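# Close every open drawer without disturbing the cabinets

## Task

Push each open drawer until it is fully closed. The cabinets must end up close to their starting positions and nothing may be knocked over. The robot must not fall or finish tilted, because either of those fails the task.

## Robot and tools

ROBOT. The robot is a Dexmate Vega on a three-wheeled base: two steerable, driven front wheels and a passive rear caster. A torso with three joints folds in a Z shape: torso_hip_rad (thigh), torso_knee_rad (shank) and torso_waist_rad (chest). Chest lean forward equals knee - hip - waist. Two 7-joint arms carry two-finger grippers, and a head can pan and tilt. The cameras are head_camera, left_wrist_camera and right_wrist_camera. The robot starts in the stand posture (hip 0.469, knee 1.617, waist 1.048). Its footprint is about 0.70 m long and 0.63 m wide, and the front edge is 0.35 m ahead of the base origin.

FRAMES. All positions are in metres. The base frame sits on the floor at the point the robot turns about, 0.185 m behind the front axle, with x forward, y to the left and z up. The odometry frame is the base frame as it was when the scene began. The left_hand and right_hand points lie between the fingers, 0.033 m back from the closed tips. The hand's z axis runs along the fingers, its y axis is the closing direction, and its back (where the wrist camera sits) faces -x.

TOOL move. Each call carries at most one action. An action is either "base" and/or "joints", optionally with "speeds" and "min_time_s", or it is "target" alone, optionally with "min_time_s". "cameras" is a list of names, or ["all"], or []. If you give no action, the call only reports state and images.
- base: an object with exactly one key, and it is a relative offset from where the base is now. translate_m is metres, forward positive, -2 to 2. strafe_m is metres, left positive, -2 to 2; expect up to about 0.02 rad of heading drift. rotate_rad is radians, counter-clockwise (left) positive, -3.2 to 3.2. The front wheels steer for up to about 1.1 s before the base moves.
- joints: an object that maps joint names to absolute angles in radians. Each joint is set on its own. Examples: torso_hip_rad 0 to 1.57, torso_knee_rad 0 to 3.141, torso_waist_rad -1.57 to 1.57; grippers 0 (closed) to 0.785; head_pan_rad ±2.792. The two arms have mirrored signs. Left shoulder pitch positive lowers the arm, and right shoulder pitch negative lowers it. Left wrist pitch positive tips the hand down, and right wrist pitch negative does. Torso joints named in the same action arrive together.
- target: an absolute pose for one hand in the base frame. The keys are side ("left"/"right"); x, y, z in m (-3 to 3); pitch_deg (-30 to 95, where 90 points the fingers down and 0 is level); heading_deg (0 is fingers forward, counter-clockwise positive); and optional roll_deg (default 0). Heading and roll accept -360 to 360. Set line_only true to demand a straight-line path. The planner checks self-collision only and ignores the scene, and the robot must be at rest. One target plays at most 9.9 s, so after a "short (part of ...)" result, send the same target again.
- speeds: top speeds for this action only. translate_m 0.04-0.5 m/s (default 0.3), strafe_m 0.04-0.3, rotate_rad 0.1-0.6 rad/s.
- min_time_s: 0.1-8 s, the least time each arm or head motion in the action may take.
Any unknown key makes the call invalid. An out-of-range value gets the call refused.

OTHER TOOLS. wait(seconds 0-10, cameras) lets time pass with no new command. zoom_image(camera, region [x0,y0,x1,y1] in pixels, at most 504 per side) magnifies the latest image from one camera. read_manual(section="licences") returns only licence text. finished_scene(scene) ends the current scene for good, so the drawers must already be shut and must stay shut.

RESULTS. base_status, joint_status and the hand statuses report how the last accepted action ended:
- done: finished. For the base this counts wheel rotation only, so slipping still shows as done.
- off_target: came to rest short of the target and may still be pushing.
- contact_stop: an arm joint pushed near full torque for about 0.6 s. That whole group (torso, or one arm) then holds still.
- time_out: the motion took too long, which means something held it back.
- not_followed / "joint command not followed" / "pose unreachable": the collision check blocked the command.
- refused: a hand target failed its check, so nothing moved.
- reached: the hand is within 10 mm and 2 degrees. short: it stopped off the pose.
A refused call, or one interrupted by a stop, cancels every later move, wait and finished_scene call in the same reply. base_odometry is based on the wheels only. A turned_by_imu value over 0.03 rad after a straight or sideways drive most likely means the base bumped something. base_tilt is in degrees. Torque readings follow the joint order, and the Motor temperatures line gives one block per arm.

CAUTIONS. The base does not stop when it meets furniture. Approach cabinets slowly and push drawers at the default speed or below. Rely more on arm contact stops, and watch turned_by_imu for shifting cabinets. Never let the two arms collide or press together, which includes a gripper closing on the other hand. Contact torque reaching a joint's load limit (wrist joints 23.7 N m) freezes that arm for 10 s. Motors overheat from holding loads, staying stretched out or pushing against something: a MOTOR HOT line appears at 65 °C and the arm shuts down at 80 °C. After any contact, pull the arm back. Keep the arms folded before going to low postures such as low_lean_45 (0, 0, -0.79). Arms hanging straight down in deep leans strike the base. Driving fast with the chest far forward can tip the robot, and a fallen robot stays down. The fold posture is left 1, 0.5, -0.6, -2.5, 0, -0.9, 0 and right -1, -0.5, 0.6, -2.5, 0, 0.9, 0, given in arm-key order. The robot keeps holding its last command while you think.

Each tool is called after "Request:" as name([rows], argument=value, ...), one row to a line, values as JSON.

## Session

Request:
move()

Scene clock: 0.00 s.
Joint torques (N m): no reading
Motor temperatures (°C): left_arm=[27 30 30 30 34 38 35] | right_arm=[29 28 29 31 34 34 35]
base_odometry: x=+0.000 y=+0.000 heading=+0.000
turned_by_wheels: +0.000
turned_by_imu: +0.000
base_tilt: forward=+0.7 right=-0.1
base_status: not commanded
joint_positions: torso_hip_rad=+0.469 torso_knee_rad=+1.617 torso_waist_rad=+1.048 left_shoulder_pitch_rad=+2.210 left_shoulder_yaw_rad=-0.006 left_upper_arm_roll_rad=+0.013 left_elbow_rad=-1.094 left_forearm_roll_rad=-0.007 left_wrist_pitch_rad=-0.507 left_wrist_yaw_rad=+0.008 left_gripper_rad=+0.005 right_shoulder_pitch_rad=-2.215 right_shoulder_yaw_rad=+0.000 right_upper_arm_roll_rad=+0.002 right_elbow_rad=-1.113 right_forearm_roll_rad=-0.019 right_wrist_pitch_rad=+0.494 right_wrist_yaw_rad=-0.004 right_gripper_rad=+0.005 head_pan_rad=+0.000 head_tilt_rad=+0.000 head_camera_tilt_rad=+0.000
joint_status: not commanded
chest: x=-0.0111 y=+0.0000 z=+1.4155 quat_wxyz=(+0.999, +0.000, +0.050, +0.000) (m; base frame)
left_hand: x=+0.1668 y=+0.2219 z=+0.6241 quat_wxyz=(+0.418, -0.005, +0.908, -0.003) pitch_deg=+40.6 heading_deg=-0.1 roll_deg=-0.8 back=up (m; base frame)
right_hand: x=+0.1687 y=-0.2287 z=+0.6257 quat_wxyz=(+0.418, -0.008, +0.908, -0.002) pitch_deg=+40.6 heading_deg=+0.2 roll_deg=-0.8 back=up (m; base frame)
pictures: head_camera, left_wrist_camera, right_wrist_camera
Images, in order (width x height): head_camera 896x560, left_wrist_camera 672x420, right_wrist_camera 672x420.

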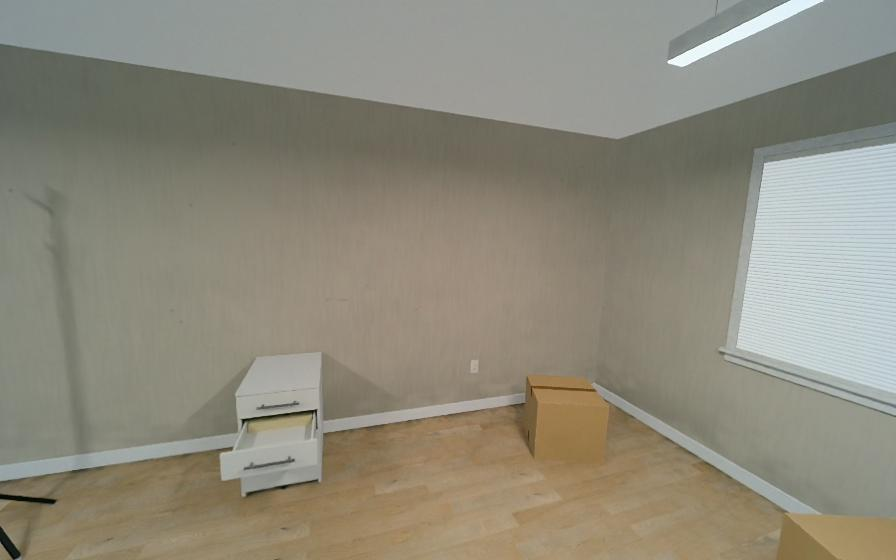

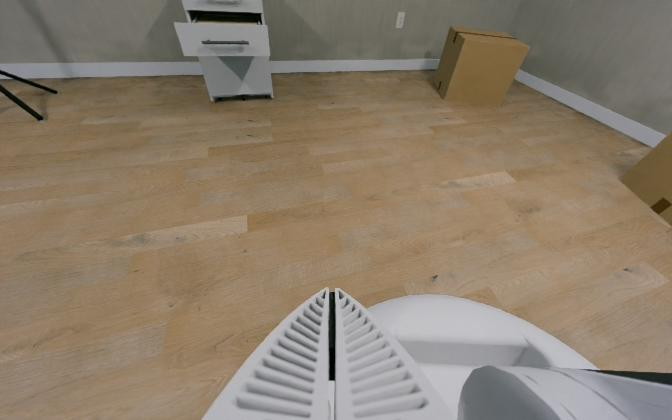

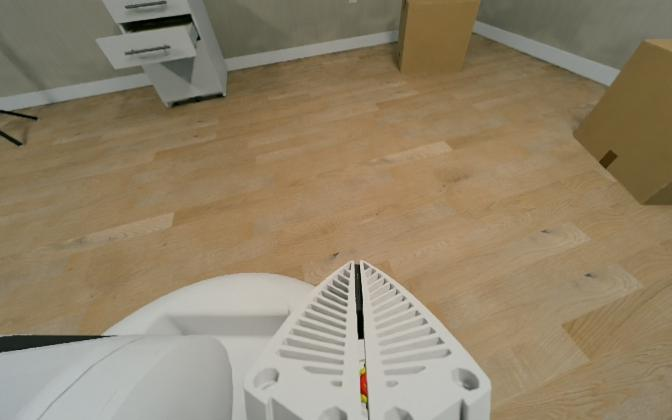

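Request:
move(joints={"head_pan_rad": 0.9, "head_camera_tilt_rad": 0.25}, cameras=["head_camera"])

Request:
move(joints={"head_pan_rad": 2.3, "head_camera_tilt_rad": 0.25}, cameras=["head_camera"])

Request:
move(joints={"head_pan_rad": -0.9, "head_camera_tilt_rad": 0.25}, cameras=["head_camera"])

Request:
move(joints={"head_pan_rad": -2.3, "head_camera_tilt_rad": 0.25}, cameras=["head_camera"])

Request:
move(joints={"head_pan_rad": 0.0, "head_camera_tilt_rad": 0.25}, cameras=["head_camera"])

Scene clock: 16.50 s.
Joint torques (N m): left_arm=[6.14 -0.65 0.59 -6.15 0.42 -1.62 -0.04] | right_arm=[-3.73 0.59 -0.69 -3.36 0.03 2.17 0.02]
move: done
base_odometry: x=+0.000 y=+0.000 heading=+0.000
turned_by_wheels: +0.000
turned_by_imu: +0.001
base_tilt: forward=+0.6 right=-0.1
base_status: not commanded
joint_positions: torso_hip_rad=+0.469 torso_knee_rad=+1.617 torso_waist_rad=+1.048 left_shoulder_pitch_rad=+2.210 left_shoulder_yaw_rad=-0.006 left_upper_arm_roll_rad=+0.013 left_elbow_rad=-1.094 left_forearm_roll_rad=-0.007 left_wrist_pitch_rad=-0.507 left_wrist_yaw_rad=+0.008 left_gripper_rad=+0.005 right_shoulder_pitch_rad=-2.215 right_shoulder_yaw_rad=+0.000 right_upper_arm_roll_rad=+0.002 right_elbow_rad=-1.113 right_forearm_roll_rad=-0.019 right_wrist_pitch_rad=+0.494 right_wrist_yaw_rad=-0.004 right_gripper_rad=+0.005 head_pan_rad=+0.900 head_tilt_rad=+0.000 head_camera_tilt_rad=+0.250
joint_status: all done
chest: x=-0.0111 y=+0.0000 z=+1.4155 quat_wxyz=(+0.999, +0.000, +0.050, +0.000) (m; base frame)
left_hand: x=+0.1668 y=+0.2219 z=+0.6241 quat_wxyz=(+0.418, -0.005, +0.908, -0.003) pitch_deg=+40.6 heading_deg=-0.1 roll_deg=-0.8 back=up (m; base frame)
right_hand: x=+0.1687 y=-0.2287 z=+0.6257 quat_wxyz=(+0.418, -0.008, +0.908, -0.002) pitch_deg=+40.6 heading_deg=+0.2 roll_deg=-0.8 back=up (m; base frame)
pictures: head_camera
Images, in order (width x height): head_camera 896x560.

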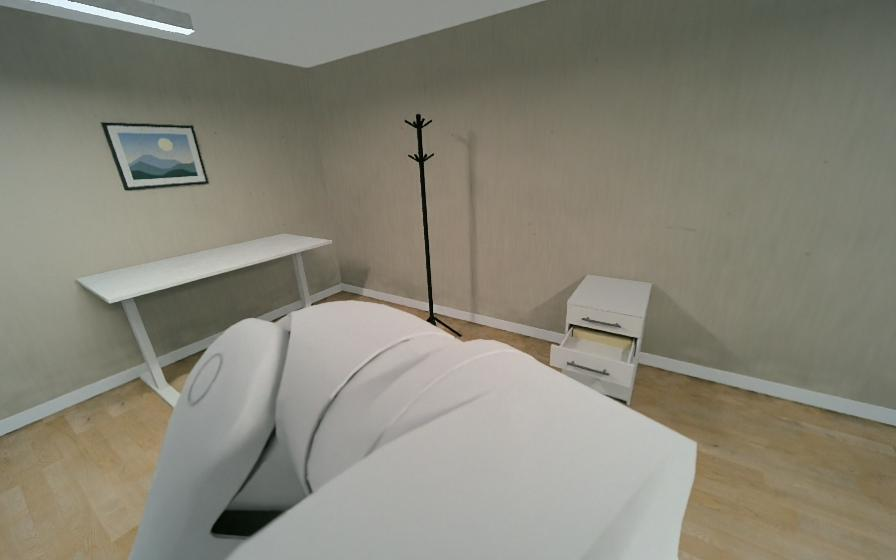

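Scene clock: 18.10 s.
Joint torques (N m): left_arm=[5.78 -1.49 0.12 -5.75 0.92 -2.25 0.09] | right_arm=[-2.73 0.74 -0.4 -4.61 0.11 1.81 0.14]
move: done
base_odometry: x=+0.000 y=+0.000 heading=+0.000
turned_by_wheels: +0.000
turned_by_imu: +0.000
base_tilt: forward=+0.6 right=-0.1
base_status: not commanded
joint_positions: torso_hip_rad=+0.469 torso_knee_rad=+1.617 torso_waist_rad=+1.048 left_shoulder_pitch_rad=+2.210 left_shoulder_yaw_rad=-0.006 left_upper_arm_roll_rad=+0.013 left_elbow_rad=-1.094 left_forearm_roll_rad=-0.007 left_wrist_pitch_rad=-0.507 left_wrist_yaw_rad=+0.008 left_gripper_rad=+0.005 right_shoulder_pitch_rad=-2.215 right_shoulder_yaw_rad=+0.000 right_upper_arm_roll_rad=+0.002 right_elbow_rad=-1.113 right_forearm_roll_rad=-0.019 right_wrist_pitch_rad=+0.494 right_wrist_yaw_rad=-0.004 right_gripper_rad=+0.005 head_pan_rad=+2.300 head_tilt_rad=+0.000 head_camera_tilt_rad=+0.250
joint_status: all done
chest: x=-0.0111 y=+0.0000 z=+1.4155 quat_wxyz=(+0.999, +0.000, +0.050, +0.000) (m; base frame)
left_hand: x=+0.1668 y=+0.2219 z=+0.6241 quat_wxyz=(+0.418, -0.005, +0.908, -0.003) pitch_deg=+40.6 heading_deg=-0.1 roll_deg=-0.8 back=up (m; base frame)
right_hand: x=+0.1687 y=-0.2287 z=+0.6257 quat_wxyz=(+0.418, -0.008, +0.908, -0.002) pitch_deg=+40.6 heading_deg=+0.2 roll_deg=-0.8 back=up (m; base frame)
pictures: head_camera
Images, in order (width x height): head_camera 896x560.

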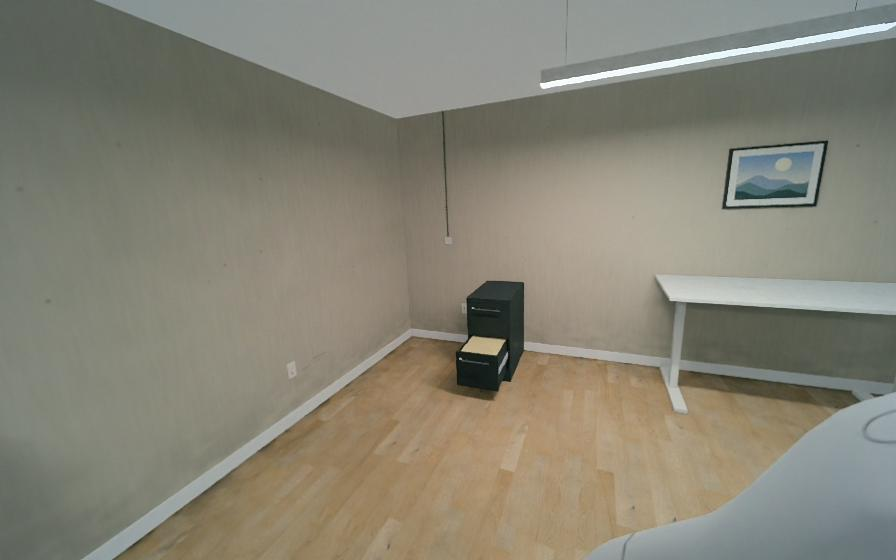

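Scene clock: 20.90 s.
Joint torques (N m): left_arm=[5.57 1.46 0.18 -4.71 -0.24 -1.3 -0.03] | right_arm=[-2.9 0.15 -0.3 -3.39 0.02 2.47 0.12]
move: done
base_odometry: x=+0.000 y=+0.000 heading=+0.000
turned_by_wheels: +0.000
turned_by_imu: +0.000
base_tilt: forward=+0.6 right=-0.1
base_status: not commanded
joint_positions: torso_hip_rad=+0.469 torso_knee_rad=+1.617 torso_waist_rad=+1.048 left_shoulder_pitch_rad=+2.210 left_shoulder_yaw_rad=-0.006 left_upper_arm_roll_rad=+0.013 left_elbow_rad=-1.094 left_forearm_roll_rad=-0.007 left_wrist_pitch_rad=-0.507 left_wrist_yaw_rad=+0.008 left_gripper_rad=+0.005 right_shoulder_pitch_rad=-2.215 right_shoulder_yaw_rad=+0.000 right_upper_arm_roll_rad=+0.002 right_elbow_rad=-1.113 right_forearm_roll_rad=-0.019 right_wrist_pitch_rad=+0.494 right_wrist_yaw_rad=-0.004 right_gripper_rad=+0.005 head_pan_rad=-0.900 head_tilt_rad=+0.000 head_camera_tilt_rad=+0.250
joint_status: all done
chest: x=-0.0111 y=+0.0000 z=+1.4155 quat_wxyz=(+0.999, +0.000, +0.050, +0.000) (m; base frame)
left_hand: x=+0.1668 y=+0.2219 z=+0.6241 quat_wxyz=(+0.418, -0.005, +0.908, -0.003) pitch_deg=+40.6 heading_deg=-0.1 roll_deg=-0.8 back=up (m; base frame)
right_hand: x=+0.1687 y=-0.2287 z=+0.6257 quat_wxyz=(+0.418, -0.008, +0.908, -0.002) pitch_deg=+40.6 heading_deg=+0.2 roll_deg=-0.8 back=up (m; base frame)
pictures: head_camera
Images, in order (width x height): head_camera 896x560.

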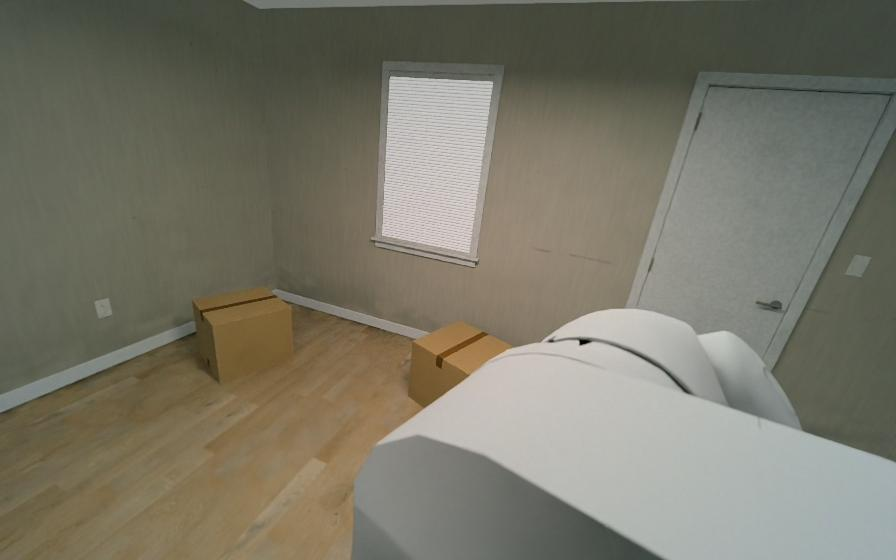

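Scene clock: 22.50 s.
Joint torques (N m): left_arm=[6.05 0.55 1.98 -6.43 -0.37 -1.75 -0.13] | right_arm=[-3.37 0.46 -0.51 -3.88 -0.08 1.72 0.12]
move: done
base_odometry: x=+0.000 y=+0.000 heading=+0.000
turned_by_wheels: +0.000
turned_by_imu: +0.000
base_tilt: forward=+0.6 right=+0.0
base_status: not commanded
joint_positions: torso_hip_rad=+0.469 torso_knee_rad=+1.617 torso_waist_rad=+1.048 left_shoulder_pitch_rad=+2.210 left_shoulder_yaw_rad=-0.006 left_upper_arm_roll_rad=+0.013 left_elbow_rad=-1.094 left_forearm_roll_rad=-0.007 left_wrist_pitch_rad=-0.507 left_wrist_yaw_rad=+0.008 left_gripper_rad=+0.005 right_shoulder_pitch_rad=-2.215 right_shoulder_yaw_rad=+0.000 right_upper_arm_roll_rad=+0.002 right_elbow_rad=-1.113 right_forearm_roll_rad=-0.019 right_wrist_pitch_rad=+0.494 right_wrist_yaw_rad=-0.004 right_gripper_rad=+0.005 head_pan_rad=-2.300 head_tilt_rad=+0.000 head_camera_tilt_rad=+0.250
joint_status: all done
chest: x=-0.0111 y=+0.0000 z=+1.4155 quat_wxyz=(+0.999, +0.000, +0.050, +0.000) (m; base frame)
left_hand: x=+0.1668 y=+0.2219 z=+0.6241 quat_wxyz=(+0.418, -0.005, +0.908, -0.003) pitch_deg=+40.6 heading_deg=-0.1 roll_deg=-0.8 back=up (m; base frame)
right_hand: x=+0.1687 y=-0.2287 z=+0.6257 quat_wxyz=(+0.418, -0.008, +0.908, -0.002) pitch_deg=+40.6 heading_deg=+0.2 roll_deg=-0.8 back=up (m; base frame)
pictures: head_camera
Images, in order (width x height): head_camera 896x560.

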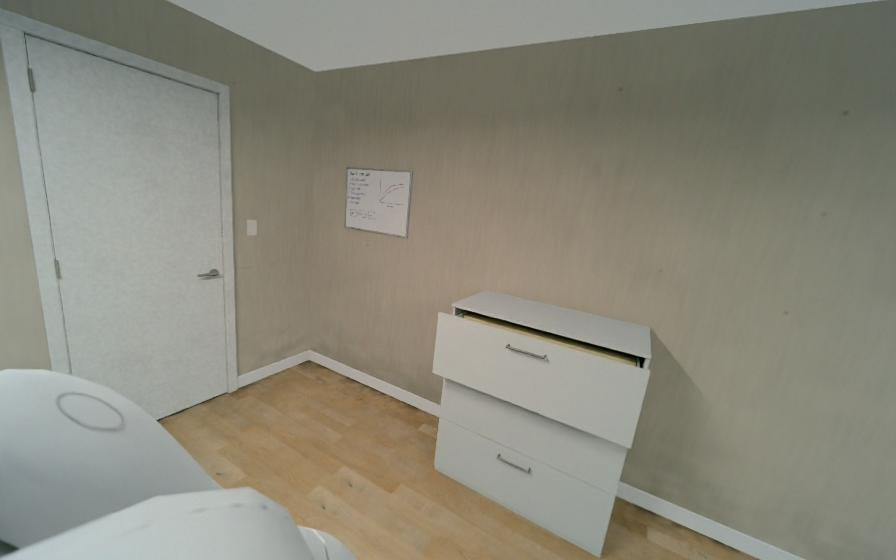

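Scene clock: 24.70 s.
Joint torques (N m): left_arm=[5.78 -0.68 0.2 -6.06 -0.13 -2.18 0.08] | right_arm=[-4.16 0.6 -0.77 -4.18 -0.05 1.51 0.02]
move: done
base_odometry: x=+0.000 y=+0.000 heading=+0.000
turned_by_wheels: +0.000
turned_by_imu: +0.000
base_tilt: forward=+0.7 right=+0.0
base_status: not commanded
joint_positions: torso_hip_rad=+0.469 torso_knee_rad=+1.617 torso_waist_rad=+1.048 left_shoulder_pitch_rad=+2.210 left_shoulder_yaw_rad=-0.006 left_upper_arm_roll_rad=+0.013 left_elbow_rad=-1.094 left_forearm_roll_rad=-0.007 left_wrist_pitch_rad=-0.507 left_wrist_yaw_rad=+0.008 left_gripper_rad=+0.005 right_shoulder_pitch_rad=-2.215 right_shoulder_yaw_rad=+0.000 right_upper_arm_roll_rad=+0.002 right_elbow_rad=-1.113 right_forearm_roll_rad=-0.019 right_wrist_pitch_rad=+0.494 right_wrist_yaw_rad=-0.004 right_gripper_rad=+0.005 head_pan_rad=+0.000 head_tilt_rad=+0.000 head_camera_tilt_rad=+0.250
joint_status: all done
chest: x=-0.0111 y=+0.0000 z=+1.4155 quat_wxyz=(+0.999, +0.000, +0.050, +0.000) (m; base frame)
left_hand: x=+0.1668 y=+0.2219 z=+0.6241 quat_wxyz=(+0.418, -0.005, +0.908, -0.003) pitch_deg=+40.6 heading_deg=-0.1 roll_deg=-0.8 back=up (m; base frame)
right_hand: x=+0.1687 y=-0.2287 z=+0.6257 quat_wxyz=(+0.418, -0.008, +0.908, -0.002) pitch_deg=+40.6 heading_deg=+0.2 roll_deg=-0.8 back=up (m; base frame)
pictures: head_camera
Images, in order (width x height): head_camera 896x560.

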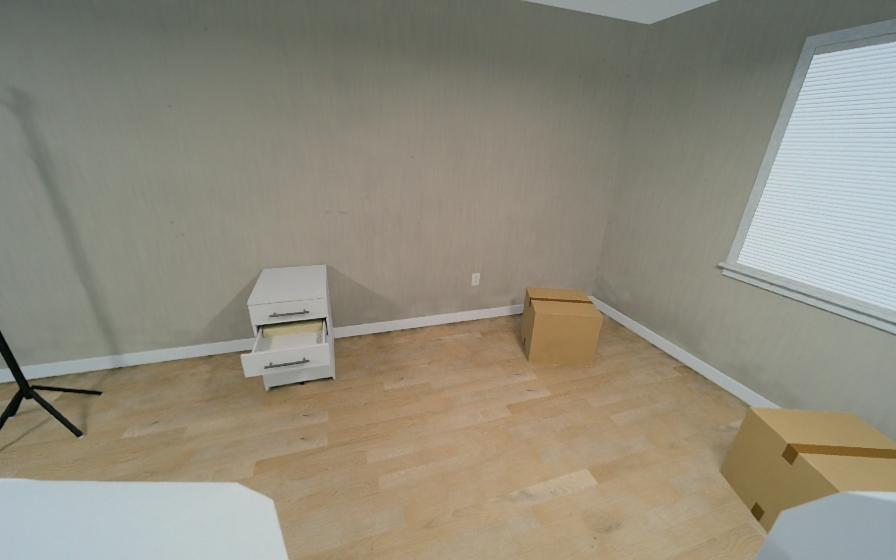

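Request:
zoom_image(camera="head_camera", region=[220, 240, 380, 400])

Scaled by 3.150 from the camera's 896x560 image, which has a finer 960x600 frame.

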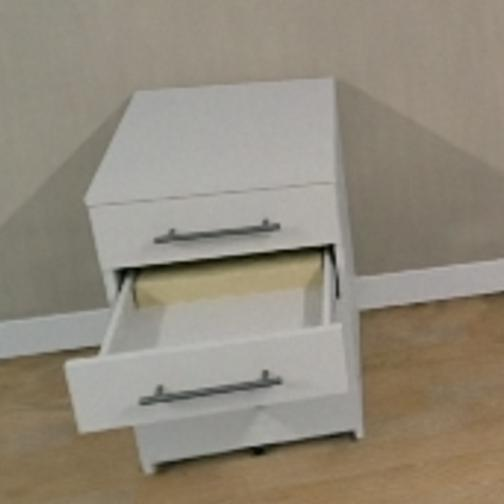

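Request:
move(base={"rotate_rad": 0.538}, joints={"torso_hip_rad": 0.0, "torso_knee_rad": 0.1, "torso_waist_rad": -0.6, "left_shoulder_pitch_rad": 1.287, "left_elbow_rad": -2.488, "left_wrist_pitch_rad": 0.85, "right_shoulder_pitch_rad": -1.287, "right_elbow_rad": -2.488, "right_wrist_pitch_rad": -0.85, "head_camera_tilt_rad": -0.35}, cameras=["all"])

Scene clock: 274.90 s.
Joint torques (N m): left_arm=[-7.1 -0.43 0.19 -14.81 -0.81 -2.17 -0.11] | right_arm=[11.01 0.66 -0.64 -12.62 0.05 1.42 -0.08]
move: done
base_odometry: x=+0.000 y=+0.000 heading=+0.539
turned_by_wheels: +0.539
turned_by_imu: +0.529
base_tilt: forward=+0.6 right=+0.0
base_status: done
joint_positions: torso_hip_rad=+0.000 torso_knee_rad=+0.100 torso_waist_rad=-0.600 left_shoulder_pitch_rad=+1.288 left_shoulder_yaw_rad=-0.006 left_upper_arm_roll_rad=+0.013 left_elbow_rad=-2.487 left_forearm_roll_rad=-0.007 left_wrist_pitch_rad=+0.850 left_wrist_yaw_rad=+0.008 left_gripper_rad=+0.005 right_shoulder_pitch_rad=-1.288 right_shoulder_yaw_rad=+0.000 right_upper_arm_roll_rad=+0.002 right_elbow_rad=-2.487 right_forearm_roll_rad=-0.019 right_wrist_pitch_rad=-0.850 right_wrist_yaw_rad=-0.004 right_gripper_rad=+0.005 head_pan_rad=+0.000 head_tilt_rad=+0.000 head_camera_tilt_rad=-0.350
joint_status: all done
chest: x=+0.0073 y=+0.0000 z=+0.9015 quat_wxyz=(+0.939, +0.000, +0.343, +0.000) (m; base frame)
left_hand: x=+0.5496 y=+0.2211 z=+0.5495 quat_wxyz=(+0.573, -0.002, +0.819, -0.007) pitch_deg=+20.1 heading_deg=-0.6 roll_deg=-0.9 back=up (m; base frame)
right_hand: x=+0.5495 y=-0.2372 z=+0.5493 quat_wxyz=(+0.573, +0.000, +0.820, -0.012) pitch_deg=+20.1 heading_deg=-1.2 roll_deg=-1.1 back=up (m; base frame)
pictures: head_camera, left_wrist_camera, right_wrist_camera
Images, in order (width x height): head_camera 896x560, left_wrist_camera 672x420, right_wrist_camera 672x420.

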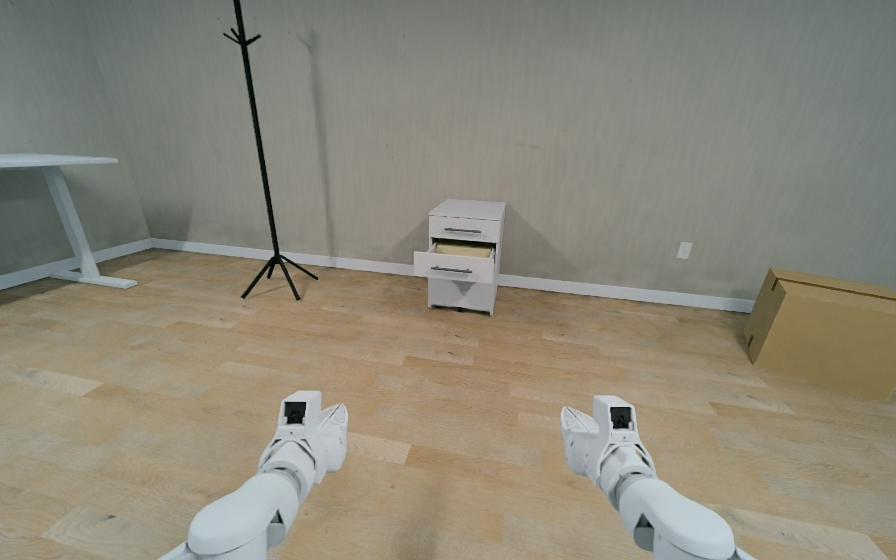

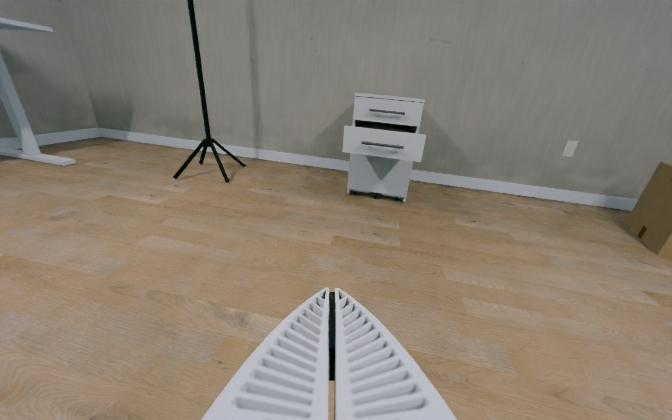

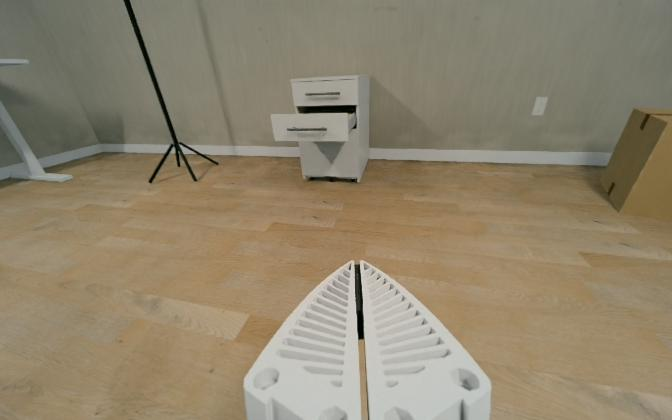

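Request:
zoom_image(camera="head_camera", region=[390, 180, 530, 330])

Scaled by 3.360 from the camera's 896x560 image, which has a finer 960x600 frame.

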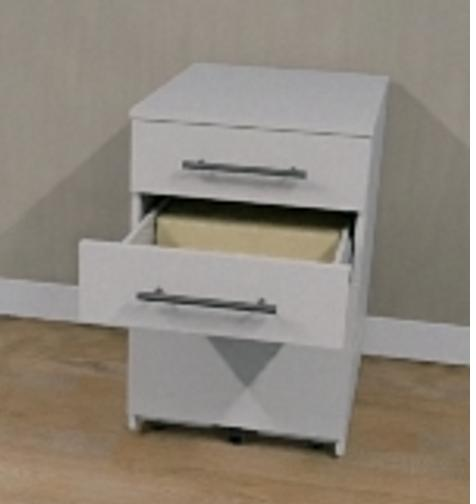

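Request:
move(base={"translate_m": 1.0}, speeds={"translate_m": 0.5})

Request:
move(base={"rotate_rad": -0.27}, cameras=["all"])

Scene clock: 299.67 s.
Joint torques (N m): left_arm=[-5.61 -0.2 -0.34 -14.39 -0.09 -1.31 0.08] | right_arm=[10.38 0.3 -0.55 -12.82 0.01 1.54 0.21]
move: done
base_odometry: x=+0.857 y=+0.515 heading=+0.539
turned_by_wheels: +0.000
turned_by_imu: +0.002
base_tilt: forward=+0.6 right=-0.1
base_status: done
joint_positions: torso_hip_rad=+0.000 torso_knee_rad=+0.100 torso_waist_rad=-0.600 left_shoulder_pitch_rad=+1.287 left_shoulder_yaw_rad=-0.006 left_upper_arm_roll_rad=+0.013 left_elbow_rad=-2.488 left_forearm_roll_rad=-0.007 left_wrist_pitch_rad=+0.850 left_wrist_yaw_rad=+0.008 left_gripper_rad=+0.005 right_shoulder_pitch_rad=-1.287 right_shoulder_yaw_rad=+0.000 right_upper_arm_roll_rad=+0.002 right_elbow_rad=-2.488 right_forearm_roll_rad=-0.019 right_wrist_pitch_rad=-0.850 right_wrist_yaw_rad=-0.004 right_gripper_rad=+0.005 head_pan_rad=+0.000 head_tilt_rad=+0.000 head_camera_tilt_rad=-0.350
joint_status: not commanded
chest: x=+0.0073 y=+0.0000 z=+0.9014 quat_wxyz=(+0.939, +0.000, +0.343, +0.000) (m; base frame)
left_hand: x=+0.5497 y=+0.2211 z=+0.5499 quat_wxyz=(+0.573, -0.002, +0.819, -0.007) pitch_deg=+20.0 heading_deg=-0.6 roll_deg=-0.9 back=up (m; base frame)
right_hand: x=+0.5496 y=-0.2372 z=+0.5497 quat_wxyz=(+0.573, +0.000, +0.819, -0.012) pitch_deg=+20.0 heading_deg=-1.2 roll_deg=-1.1 back=up (m; base frame)
pictures: none

Scene clock: 301.57 s.
Joint torques (N m): left_arm=[-7.61 -0.07 1.38 -12.96 0.32 -1.56 -0.1] | right_arm=[10.82 0.99 -0.52 -12.15 0.08 1.39 0]
move: done
base_odometry: x=+0.857 y=+0.516 heading=+0.269
turned_by_wheels: -0.270
turned_by_imu: -0.263
base_tilt: forward=+0.7 right=-0.2
base_status: done
joint_positions: torso_hip_rad=+0.000 torso_knee_rad=+0.100 torso_waist_rad=-0.600 left_shoulder_pitch_rad=+1.287 left_shoulder_yaw_rad=-0.006 left_upper_arm_roll_rad=+0.013 left_elbow_rad=-2.488 left_forearm_roll_rad=-0.007 left_wrist_pitch_rad=+0.850 left_wrist_yaw_rad=+0.008 left_gripper_rad=+0.005 right_shoulder_pitch_rad=-1.287 right_shoulder_yaw_rad=+0.000 right_upper_arm_roll_rad=+0.002 right_elbow_rad=-2.488 right_forearm_roll_rad=-0.019 right_wrist_pitch_rad=-0.850 right_wrist_yaw_rad=-0.004 right_gripper_rad=+0.005 head_pan_rad=+0.000 head_tilt_rad=+0.000 head_camera_tilt_rad=-0.350
joint_status: not commanded
chest: x=+0.0073 y=+0.0000 z=+0.9014 quat_wxyz=(+0.939, +0.000, +0.343, +0.000) (m; base frame)
left_hand: x=+0.5497 y=+0.2211 z=+0.5499 quat_wxyz=(+0.573, -0.002, +0.819, -0.007) pitch_deg=+20.0 heading_deg=-0.6 roll_deg=-0.9 back=up (m; base frame)
right_hand: x=+0.5496 y=-0.2372 z=+0.5497 quat_wxyz=(+0.573, +0.000, +0.819, -0.012) pitch_deg=+20.0 heading_deg=-1.2 roll_deg=-1.1 back=up (m; base frame)
pictures: head_camera, left_wrist_camera, right_wrist_camera
Images, in order (width x height): head_camera 896x560, left_wrist_camera 672x420, right_wrist_camera 672x420.

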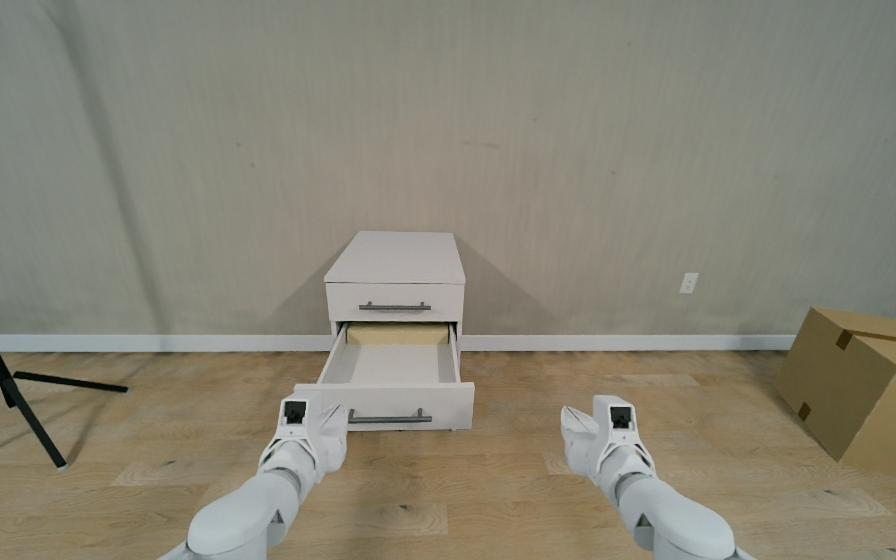

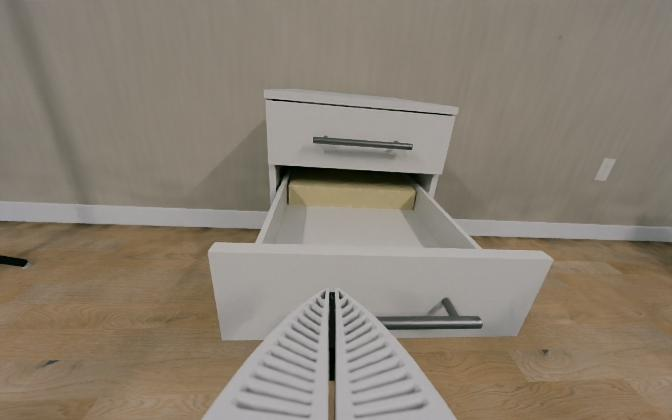

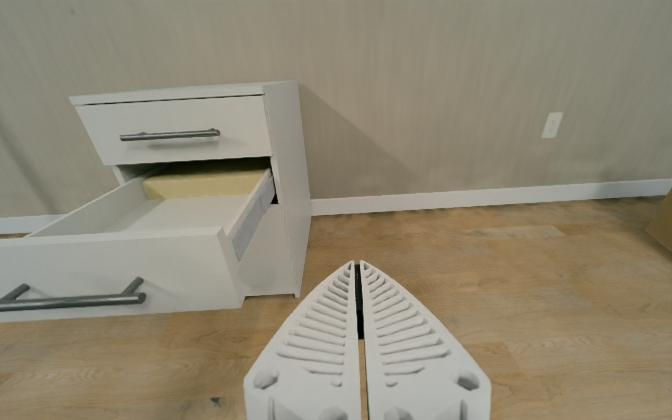

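Request:
zoom_image(camera="head_camera", region=[280, 220, 490, 450])

Scaled by 2.191 from the camera's 896x560 image, which has a finer 960x600 frame.

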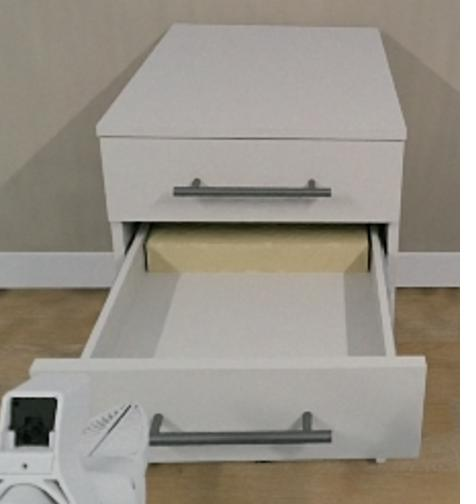

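Request:
zoom_image(camera="head_camera", region=[250, 380, 370, 480])

Request:
zoom_image(camera="head_camera", region=[540, 380, 660, 480])

Scaled by 4.200 from the camera's 896x560 image, which has a finer 960x600 frame.

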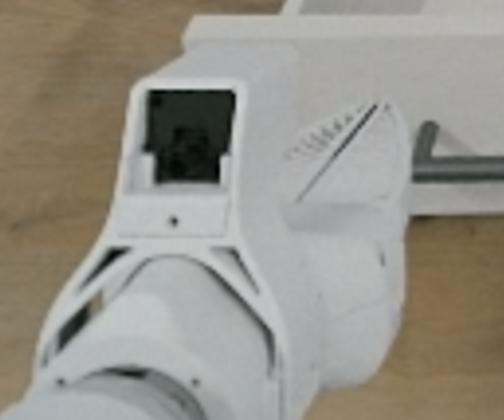

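Scaled by 4.200 from the camera's 896x560 image, which has a finer 960x600 frame.

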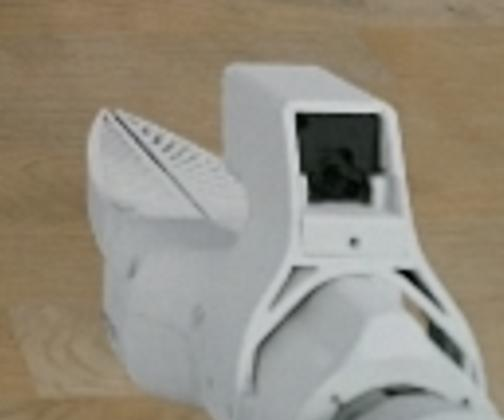

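Request:
move(target={"side": "left", "x": 0.6, "y": 0.2, "z": 0.485, "pitch_deg": 20, "heading_deg": 0}, cameras=["all"])

Scene clock: 363.20 s.
Joint torques (N m): left_arm=[-9.94 -1.07 2.26 -12.84 0.1 -3.65 -0.07] | right_arm=[10.67 -0.29 -0.67 -11.93 -0.03 2.32 -0.01]
move: done
base_odometry: x=+0.857 y=+0.516 heading=+0.269
turned_by_wheels: +0.000
turned_by_imu: +0.001
base_tilt: forward=+0.7 right=-0.1
base_status: not commanded
joint_positions: torso_hip_rad=+0.000 torso_knee_rad=+0.100 torso_waist_rad=-0.600 left_shoulder_pitch_rad=+1.176 left_shoulder_yaw_rad=-0.023 left_upper_arm_roll_rad=+0.069 left_elbow_rad=-2.154 left_forearm_roll_rad=+0.024 left_wrist_pitch_rad=+0.629 left_wrist_yaw_rad=+0.056 left_gripper_rad=+0.005 right_shoulder_pitch_rad=-1.287 right_shoulder_yaw_rad=+0.000 right_upper_arm_roll_rad=+0.002 right_elbow_rad=-2.488 right_forearm_roll_rad=-0.019 right_wrist_pitch_rad=-0.850 right_wrist_yaw_rad=-0.004 right_gripper_rad=+0.005 head_pan_rad=+0.000 head_tilt_rad=+0.000 head_camera_tilt_rad=-0.350
joint_status: not commanded
chest: x=+0.0073 y=+0.0000 z=+0.9014 quat_wxyz=(+0.939, +0.000, +0.343, +0.000) (m; base frame)
left_hand: x=+0.5991 y=+0.2005 z=+0.4857 quat_wxyz=(+0.573, +0.000, +0.819, +0.000) pitch_deg=+20.0 heading_deg=+0.0 roll_deg=+0.0 back=up (m; base frame)
left_hand_status: reached (straight line, planned for 1.4 s): 1 mm and 0.0 deg off.
right_hand: x=+0.5496 y=-0.2372 z=+0.5497 quat_wxyz=(+0.573, +0.000, +0.819, -0.012) pitch_deg=+20.0 heading_deg=-1.2 roll_deg=-1.1 back=up (m; base frame)
pictures: head_camera, left_wrist_camera, right_wrist_camera
Images, in order (width x height): head_camera 896x560, left_wrist_camera 672x420, right_wrist_camera 672x420.

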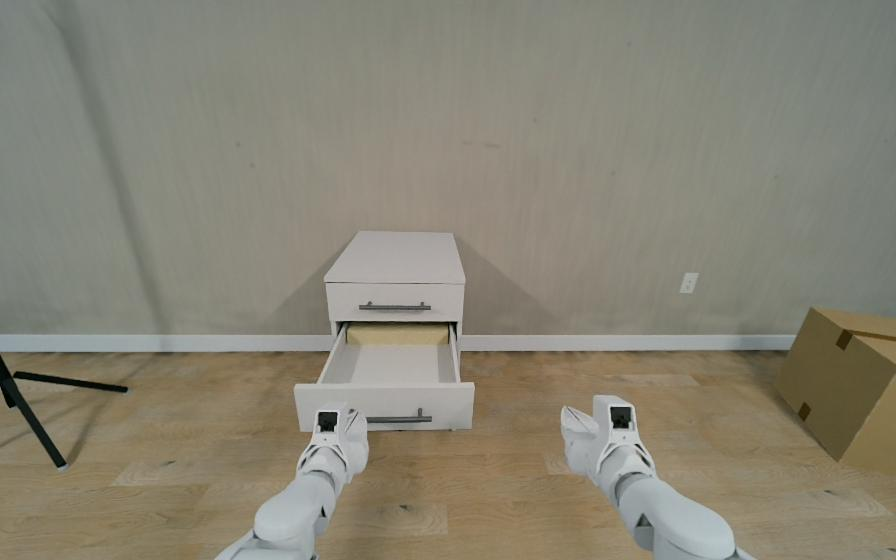

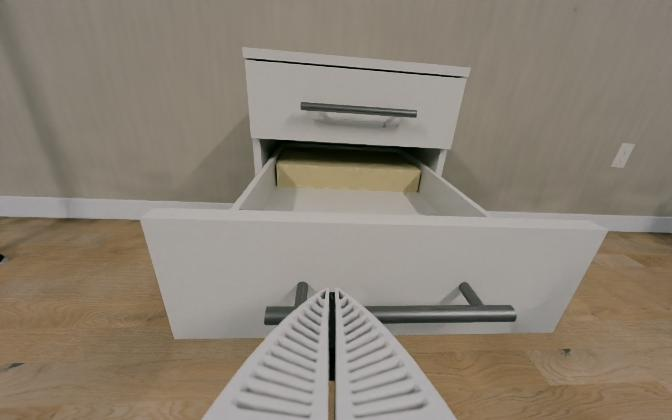

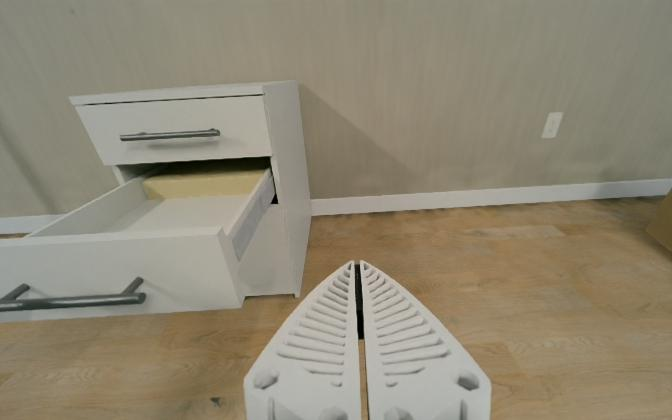

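Request:
move(base={"translate_m": 0.04}, cameras=["head_camera", "left_wrist_camera"])

Request:
zoom_image(camera="left_wrist_camera", region=[260, 180, 420, 340])

Scene clock: 384.37 s.
Joint torques (N m): left_arm=[-5.96 -1.47 5.19 -12 1.04 -2.97 0.19] | right_arm=[10.7 0.76 -0.4 -11.89 0 2.07 0]
move: done
base_odometry: x=+0.896 y=+0.527 heading=+0.269
turned_by_wheels: +0.000
turned_by_imu: +0.000
base_tilt: forward=+0.7 right=-0.1
base_status: done
joint_positions: torso_hip_rad=+0.000 torso_knee_rad=+0.100 torso_waist_rad=-0.600 left_shoulder_pitch_rad=+1.174 left_shoulder_yaw_rad=-0.023 left_upper_arm_roll_rad=+0.070 left_elbow_rad=-2.148 left_forearm_roll_rad=+0.025 left_wrist_pitch_rad=+0.625 left_wrist_yaw_rad=+0.057 left_gripper_rad=+0.005 right_shoulder_pitch_rad=-1.287 right_shoulder_yaw_rad=+0.000 right_upper_arm_roll_rad=+0.002 right_elbow_rad=-2.488 right_forearm_roll_rad=-0.019 right_wrist_pitch_rad=-0.850 right_wrist_yaw_rad=-0.004 right_gripper_rad=+0.005 head_pan_rad=+0.000 head_tilt_rad=+0.000 head_camera_tilt_rad=-0.350
joint_status: not commanded
chest: x=+0.0073 y=+0.0000 z=+0.9014 quat_wxyz=(+0.939, +0.000, +0.343, +0.000) (m; base frame)
left_hand: x=+0.5999 y=+0.2001 z=+0.4847 quat_wxyz=(+0.573, +0.000, +0.819, +0.000) pitch_deg=+20.0 heading_deg=+0.0 roll_deg=+0.0 back=up (m; base frame)
right_hand: x=+0.5496 y=-0.2372 z=+0.5497 quat_wxyz=(+0.573, +0.000, +0.819, -0.012) pitch_deg=+20.0 heading_deg=-1.2 roll_deg=-1.1 back=up (m; base frame)
pictures: head_camera, left_wrist_camera
Images, in order (width x height): head_camera 896x560, left_wrist_camera 672x420.

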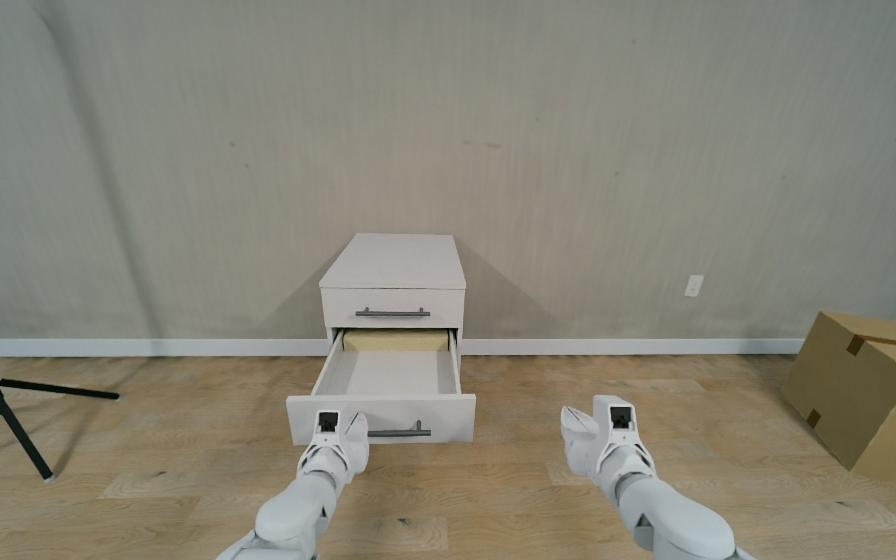

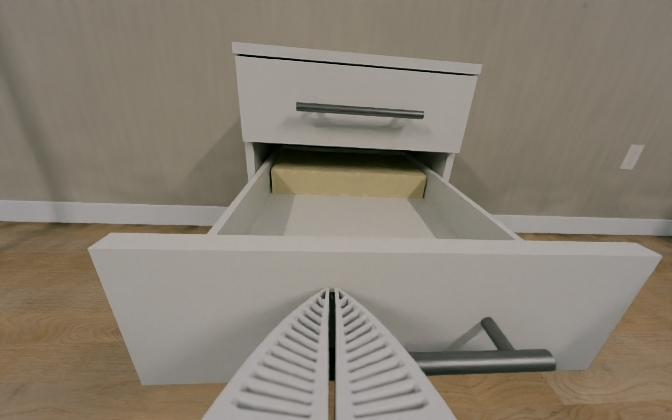

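Scaled by 3.150 from the camera's 672x420 image, which has a finer 960x600 frame.

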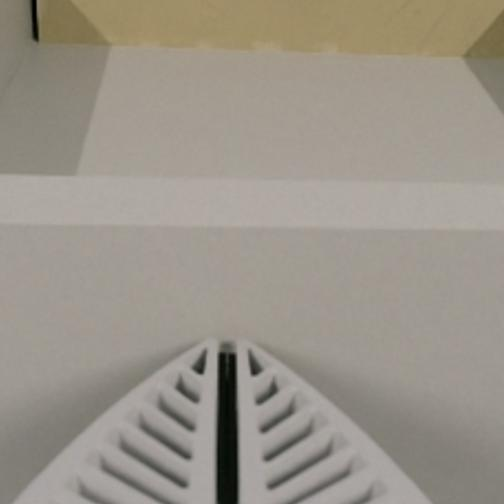

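Request:
move(base={"translate_m": 0.02}, cameras=["left_wrist_camera"])

Request:
move(base={"translate_m": 0.02}, cameras=["left_wrist_camera"])

Request:
move(base={"translate_m": 0.02}, cameras=["head_camera", "left_wrist_camera"])

Scene clock: 390.30 s.
Joint torques (N m): left_arm=[-6.2 -1.94 3.46 -12.87 0.72 -2.19 0.21] | right_arm=[9.99 0.34 -0.39 -12.86 -0.02 2.14 0.11]
move: done
base_odometry: x=+0.915 y=+0.532 heading=+0.268
turned_by_wheels: +0.000
turned_by_imu: +0.000
base_tilt: forward=+0.6 right=-0.1
base_status: done
joint_positions: torso_hip_rad=+0.000 torso_knee_rad=+0.100 torso_waist_rad=-0.600 left_shoulder_pitch_rad=+1.174 left_shoulder_yaw_rad=-0.023 left_upper_arm_roll_rad=+0.070 left_elbow_rad=-2.148 left_forearm_roll_rad=+0.025 left_wrist_pitch_rad=+0.625 left_wrist_yaw_rad=+0.057 left_gripper_rad=+0.005 right_shoulder_pitch_rad=-1.287 right_shoulder_yaw_rad=+0.000 right_upper_arm_roll_rad=+0.002 right_elbow_rad=-2.488 right_forearm_roll_rad=-0.019 right_wrist_pitch_rad=-0.850 right_wrist_yaw_rad=-0.004 right_gripper_rad=+0.005 head_pan_rad=+0.000 head_tilt_rad=+0.000 head_camera_tilt_rad=-0.350
joint_status: not commanded
chest: x=+0.0073 y=+0.0000 z=+0.9014 quat_wxyz=(+0.939, +0.000, +0.343, +0.000) (m; base frame)
left_hand: x=+0.5999 y=+0.2001 z=+0.4847 quat_wxyz=(+0.573, +0.000, +0.819, +0.000) pitch_deg=+20.0 heading_deg=+0.0 roll_deg=+0.0 back=up (m; base frame)
right_hand: x=+0.5496 y=-0.2372 z=+0.5497 quat_wxyz=(+0.573, +0.000, +0.819, -0.012) pitch_deg=+20.0 heading_deg=-1.2 roll_deg=-1.1 back=up (m; base frame)
pictures: left_wrist_camera
Images, in order (width x height): left_wrist_camera 672x420.

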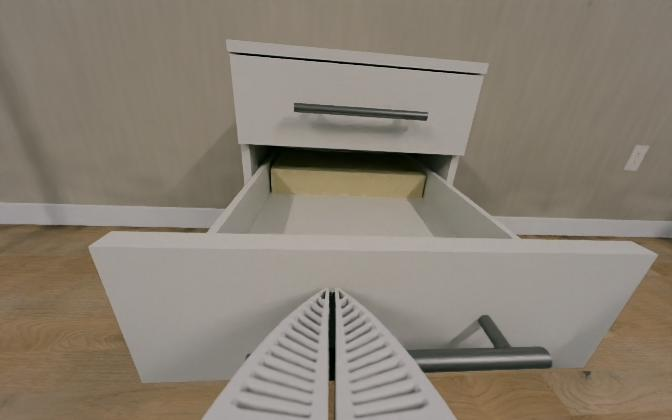

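Scene clock: 391.33 s.
Joint torques (N m): left_arm=[-10.69 -4.1 3.74 -15 0.53 -2.29 0.14] | right_arm=[9.91 -0.37 -0.56 -12.36 -0.08 1.81 0.17]
move: done
base_odometry: x=+0.934 y=+0.537 heading=+0.268
turned_by_wheels: +0.000
turned_by_imu: +0.000
base_tilt: forward=+0.6 right=-0.1
base_status: done
joint_positions: torso_hip_rad=+0.000 torso_knee_rad=+0.100 torso_waist_rad=-0.600 left_shoulder_pitch_rad=+1.174 left_shoulder_yaw_rad=-0.023 left_upper_arm_roll_rad=+0.070 left_elbow_rad=-2.148 left_forearm_roll_rad=+0.025 left_wrist_pitch_rad=+0.625 left_wrist_yaw_rad=+0.057 left_gripper_rad=+0.005 right_shoulder_pitch_rad=-1.287 right_shoulder_yaw_rad=+0.000 right_upper_arm_roll_rad=+0.002 right_elbow_rad=-2.488 right_forearm_roll_rad=-0.019 right_wrist_pitch_rad=-0.850 right_wrist_yaw_rad=-0.004 right_gripper_rad=+0.005 head_pan_rad=+0.000 head_tilt_rad=+0.000 head_camera_tilt_rad=-0.350
joint_status: not commanded
chest: x=+0.0074 y=+0.0000 z=+0.9014 quat_wxyz=(+0.939, +0.000, +0.343, +0.000) (m; base frame)
left_hand: x=+0.5999 y=+0.2001 z=+0.4846 quat_wxyz=(+0.573, +0.000, +0.819, +0.000) pitch_deg=+20.0 heading_deg=+0.0 roll_deg=+0.0 back=up (m; base frame)
right_hand: x=+0.5496 y=-0.2372 z=+0.5497 quat_wxyz=(+0.573, +0.000, +0.819, -0.012) pitch_deg=+20.0 heading_deg=-1.2 roll_deg=-1.1 back=up (m; base frame)
pictures: left_wrist_camera
Images, in order (width x height): left_wrist_camera 672x420.

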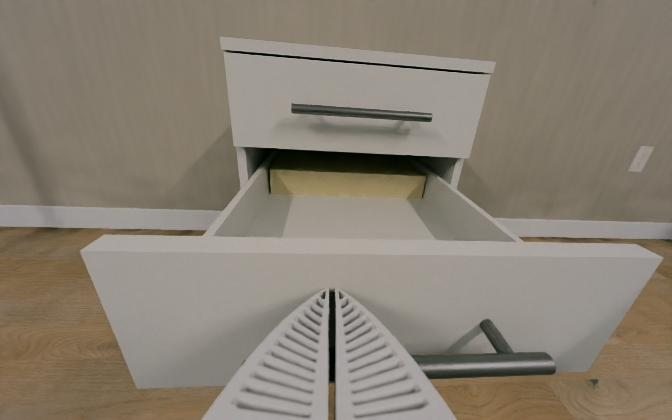

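Scene clock: 392.37 s.
Joint torques (N m): left_arm=[-8.34 -2.48 3.71 -12.08 0.22 -1.74 0.14] | right_arm=[10.73 0.12 -0.52 -12.15 0.05 1.85 0.05]
move: done
base_odometry: x=+0.953 y=+0.543 heading=+0.267
turned_by_wheels: +0.000
turned_by_imu: +0.000
base_tilt: forward=+0.7 right=-0.1
base_status: done
joint_positions: torso_hip_rad=+0.000 torso_knee_rad=+0.100 torso_waist_rad=-0.600 left_shoulder_pitch_rad=+1.174 left_shoulder_yaw_rad=-0.023 left_upper_arm_roll_rad=+0.070 left_elbow_rad=-2.148 left_forearm_roll_rad=+0.025 left_wrist_pitch_rad=+0.625 left_wrist_yaw_rad=+0.057 left_gripper_rad=+0.005 right_shoulder_pitch_rad=-1.287 right_shoulder_yaw_rad=+0.000 right_upper_arm_roll_rad=+0.002 right_elbow_rad=-2.488 right_forearm_roll_rad=-0.019 right_wrist_pitch_rad=-0.850 right_wrist_yaw_rad=-0.004 right_gripper_rad=+0.005 head_pan_rad=+0.000 head_tilt_rad=+0.000 head_camera_tilt_rad=-0.350
joint_status: not commanded
chest: x=+0.0074 y=+0.0000 z=+0.9014 quat_wxyz=(+0.939, +0.000, +0.343, +0.000) (m; base frame)
left_hand: x=+0.5999 y=+0.2001 z=+0.4846 quat_wxyz=(+0.573, +0.000, +0.819, +0.000) pitch_deg=+20.0 heading_deg=+0.0 roll_deg=+0.0 back=up (m; base frame)
right_hand: x=+0.5496 y=-0.2372 z=+0.5496 quat_wxyz=(+0.573, +0.000, +0.819, -0.012) pitch_deg=+20.0 heading_deg=-1.2 roll_deg=-1.1 back=up (m; base frame)
pictures: head_camera, left_wrist_camera
Images, in order (width x height): head_camera 896x560, left_wrist_camera 672x420.

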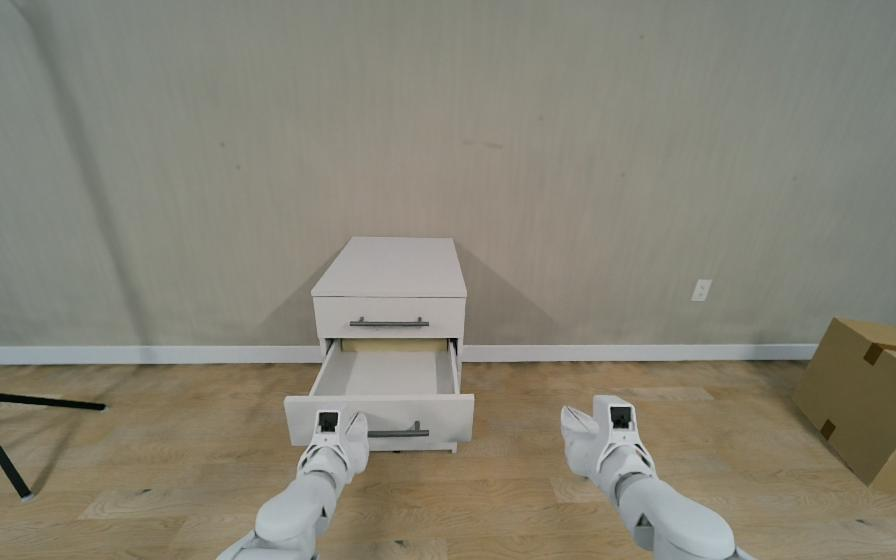

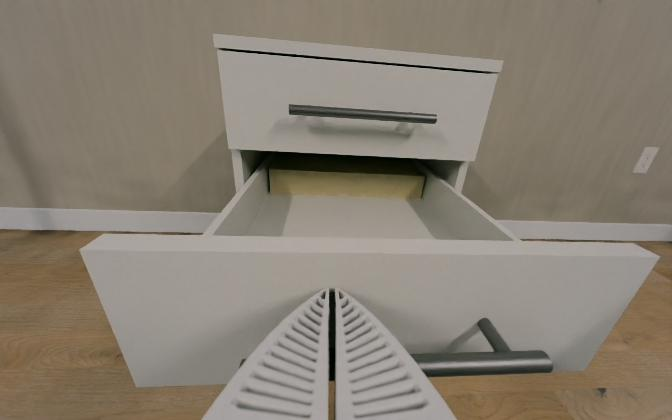

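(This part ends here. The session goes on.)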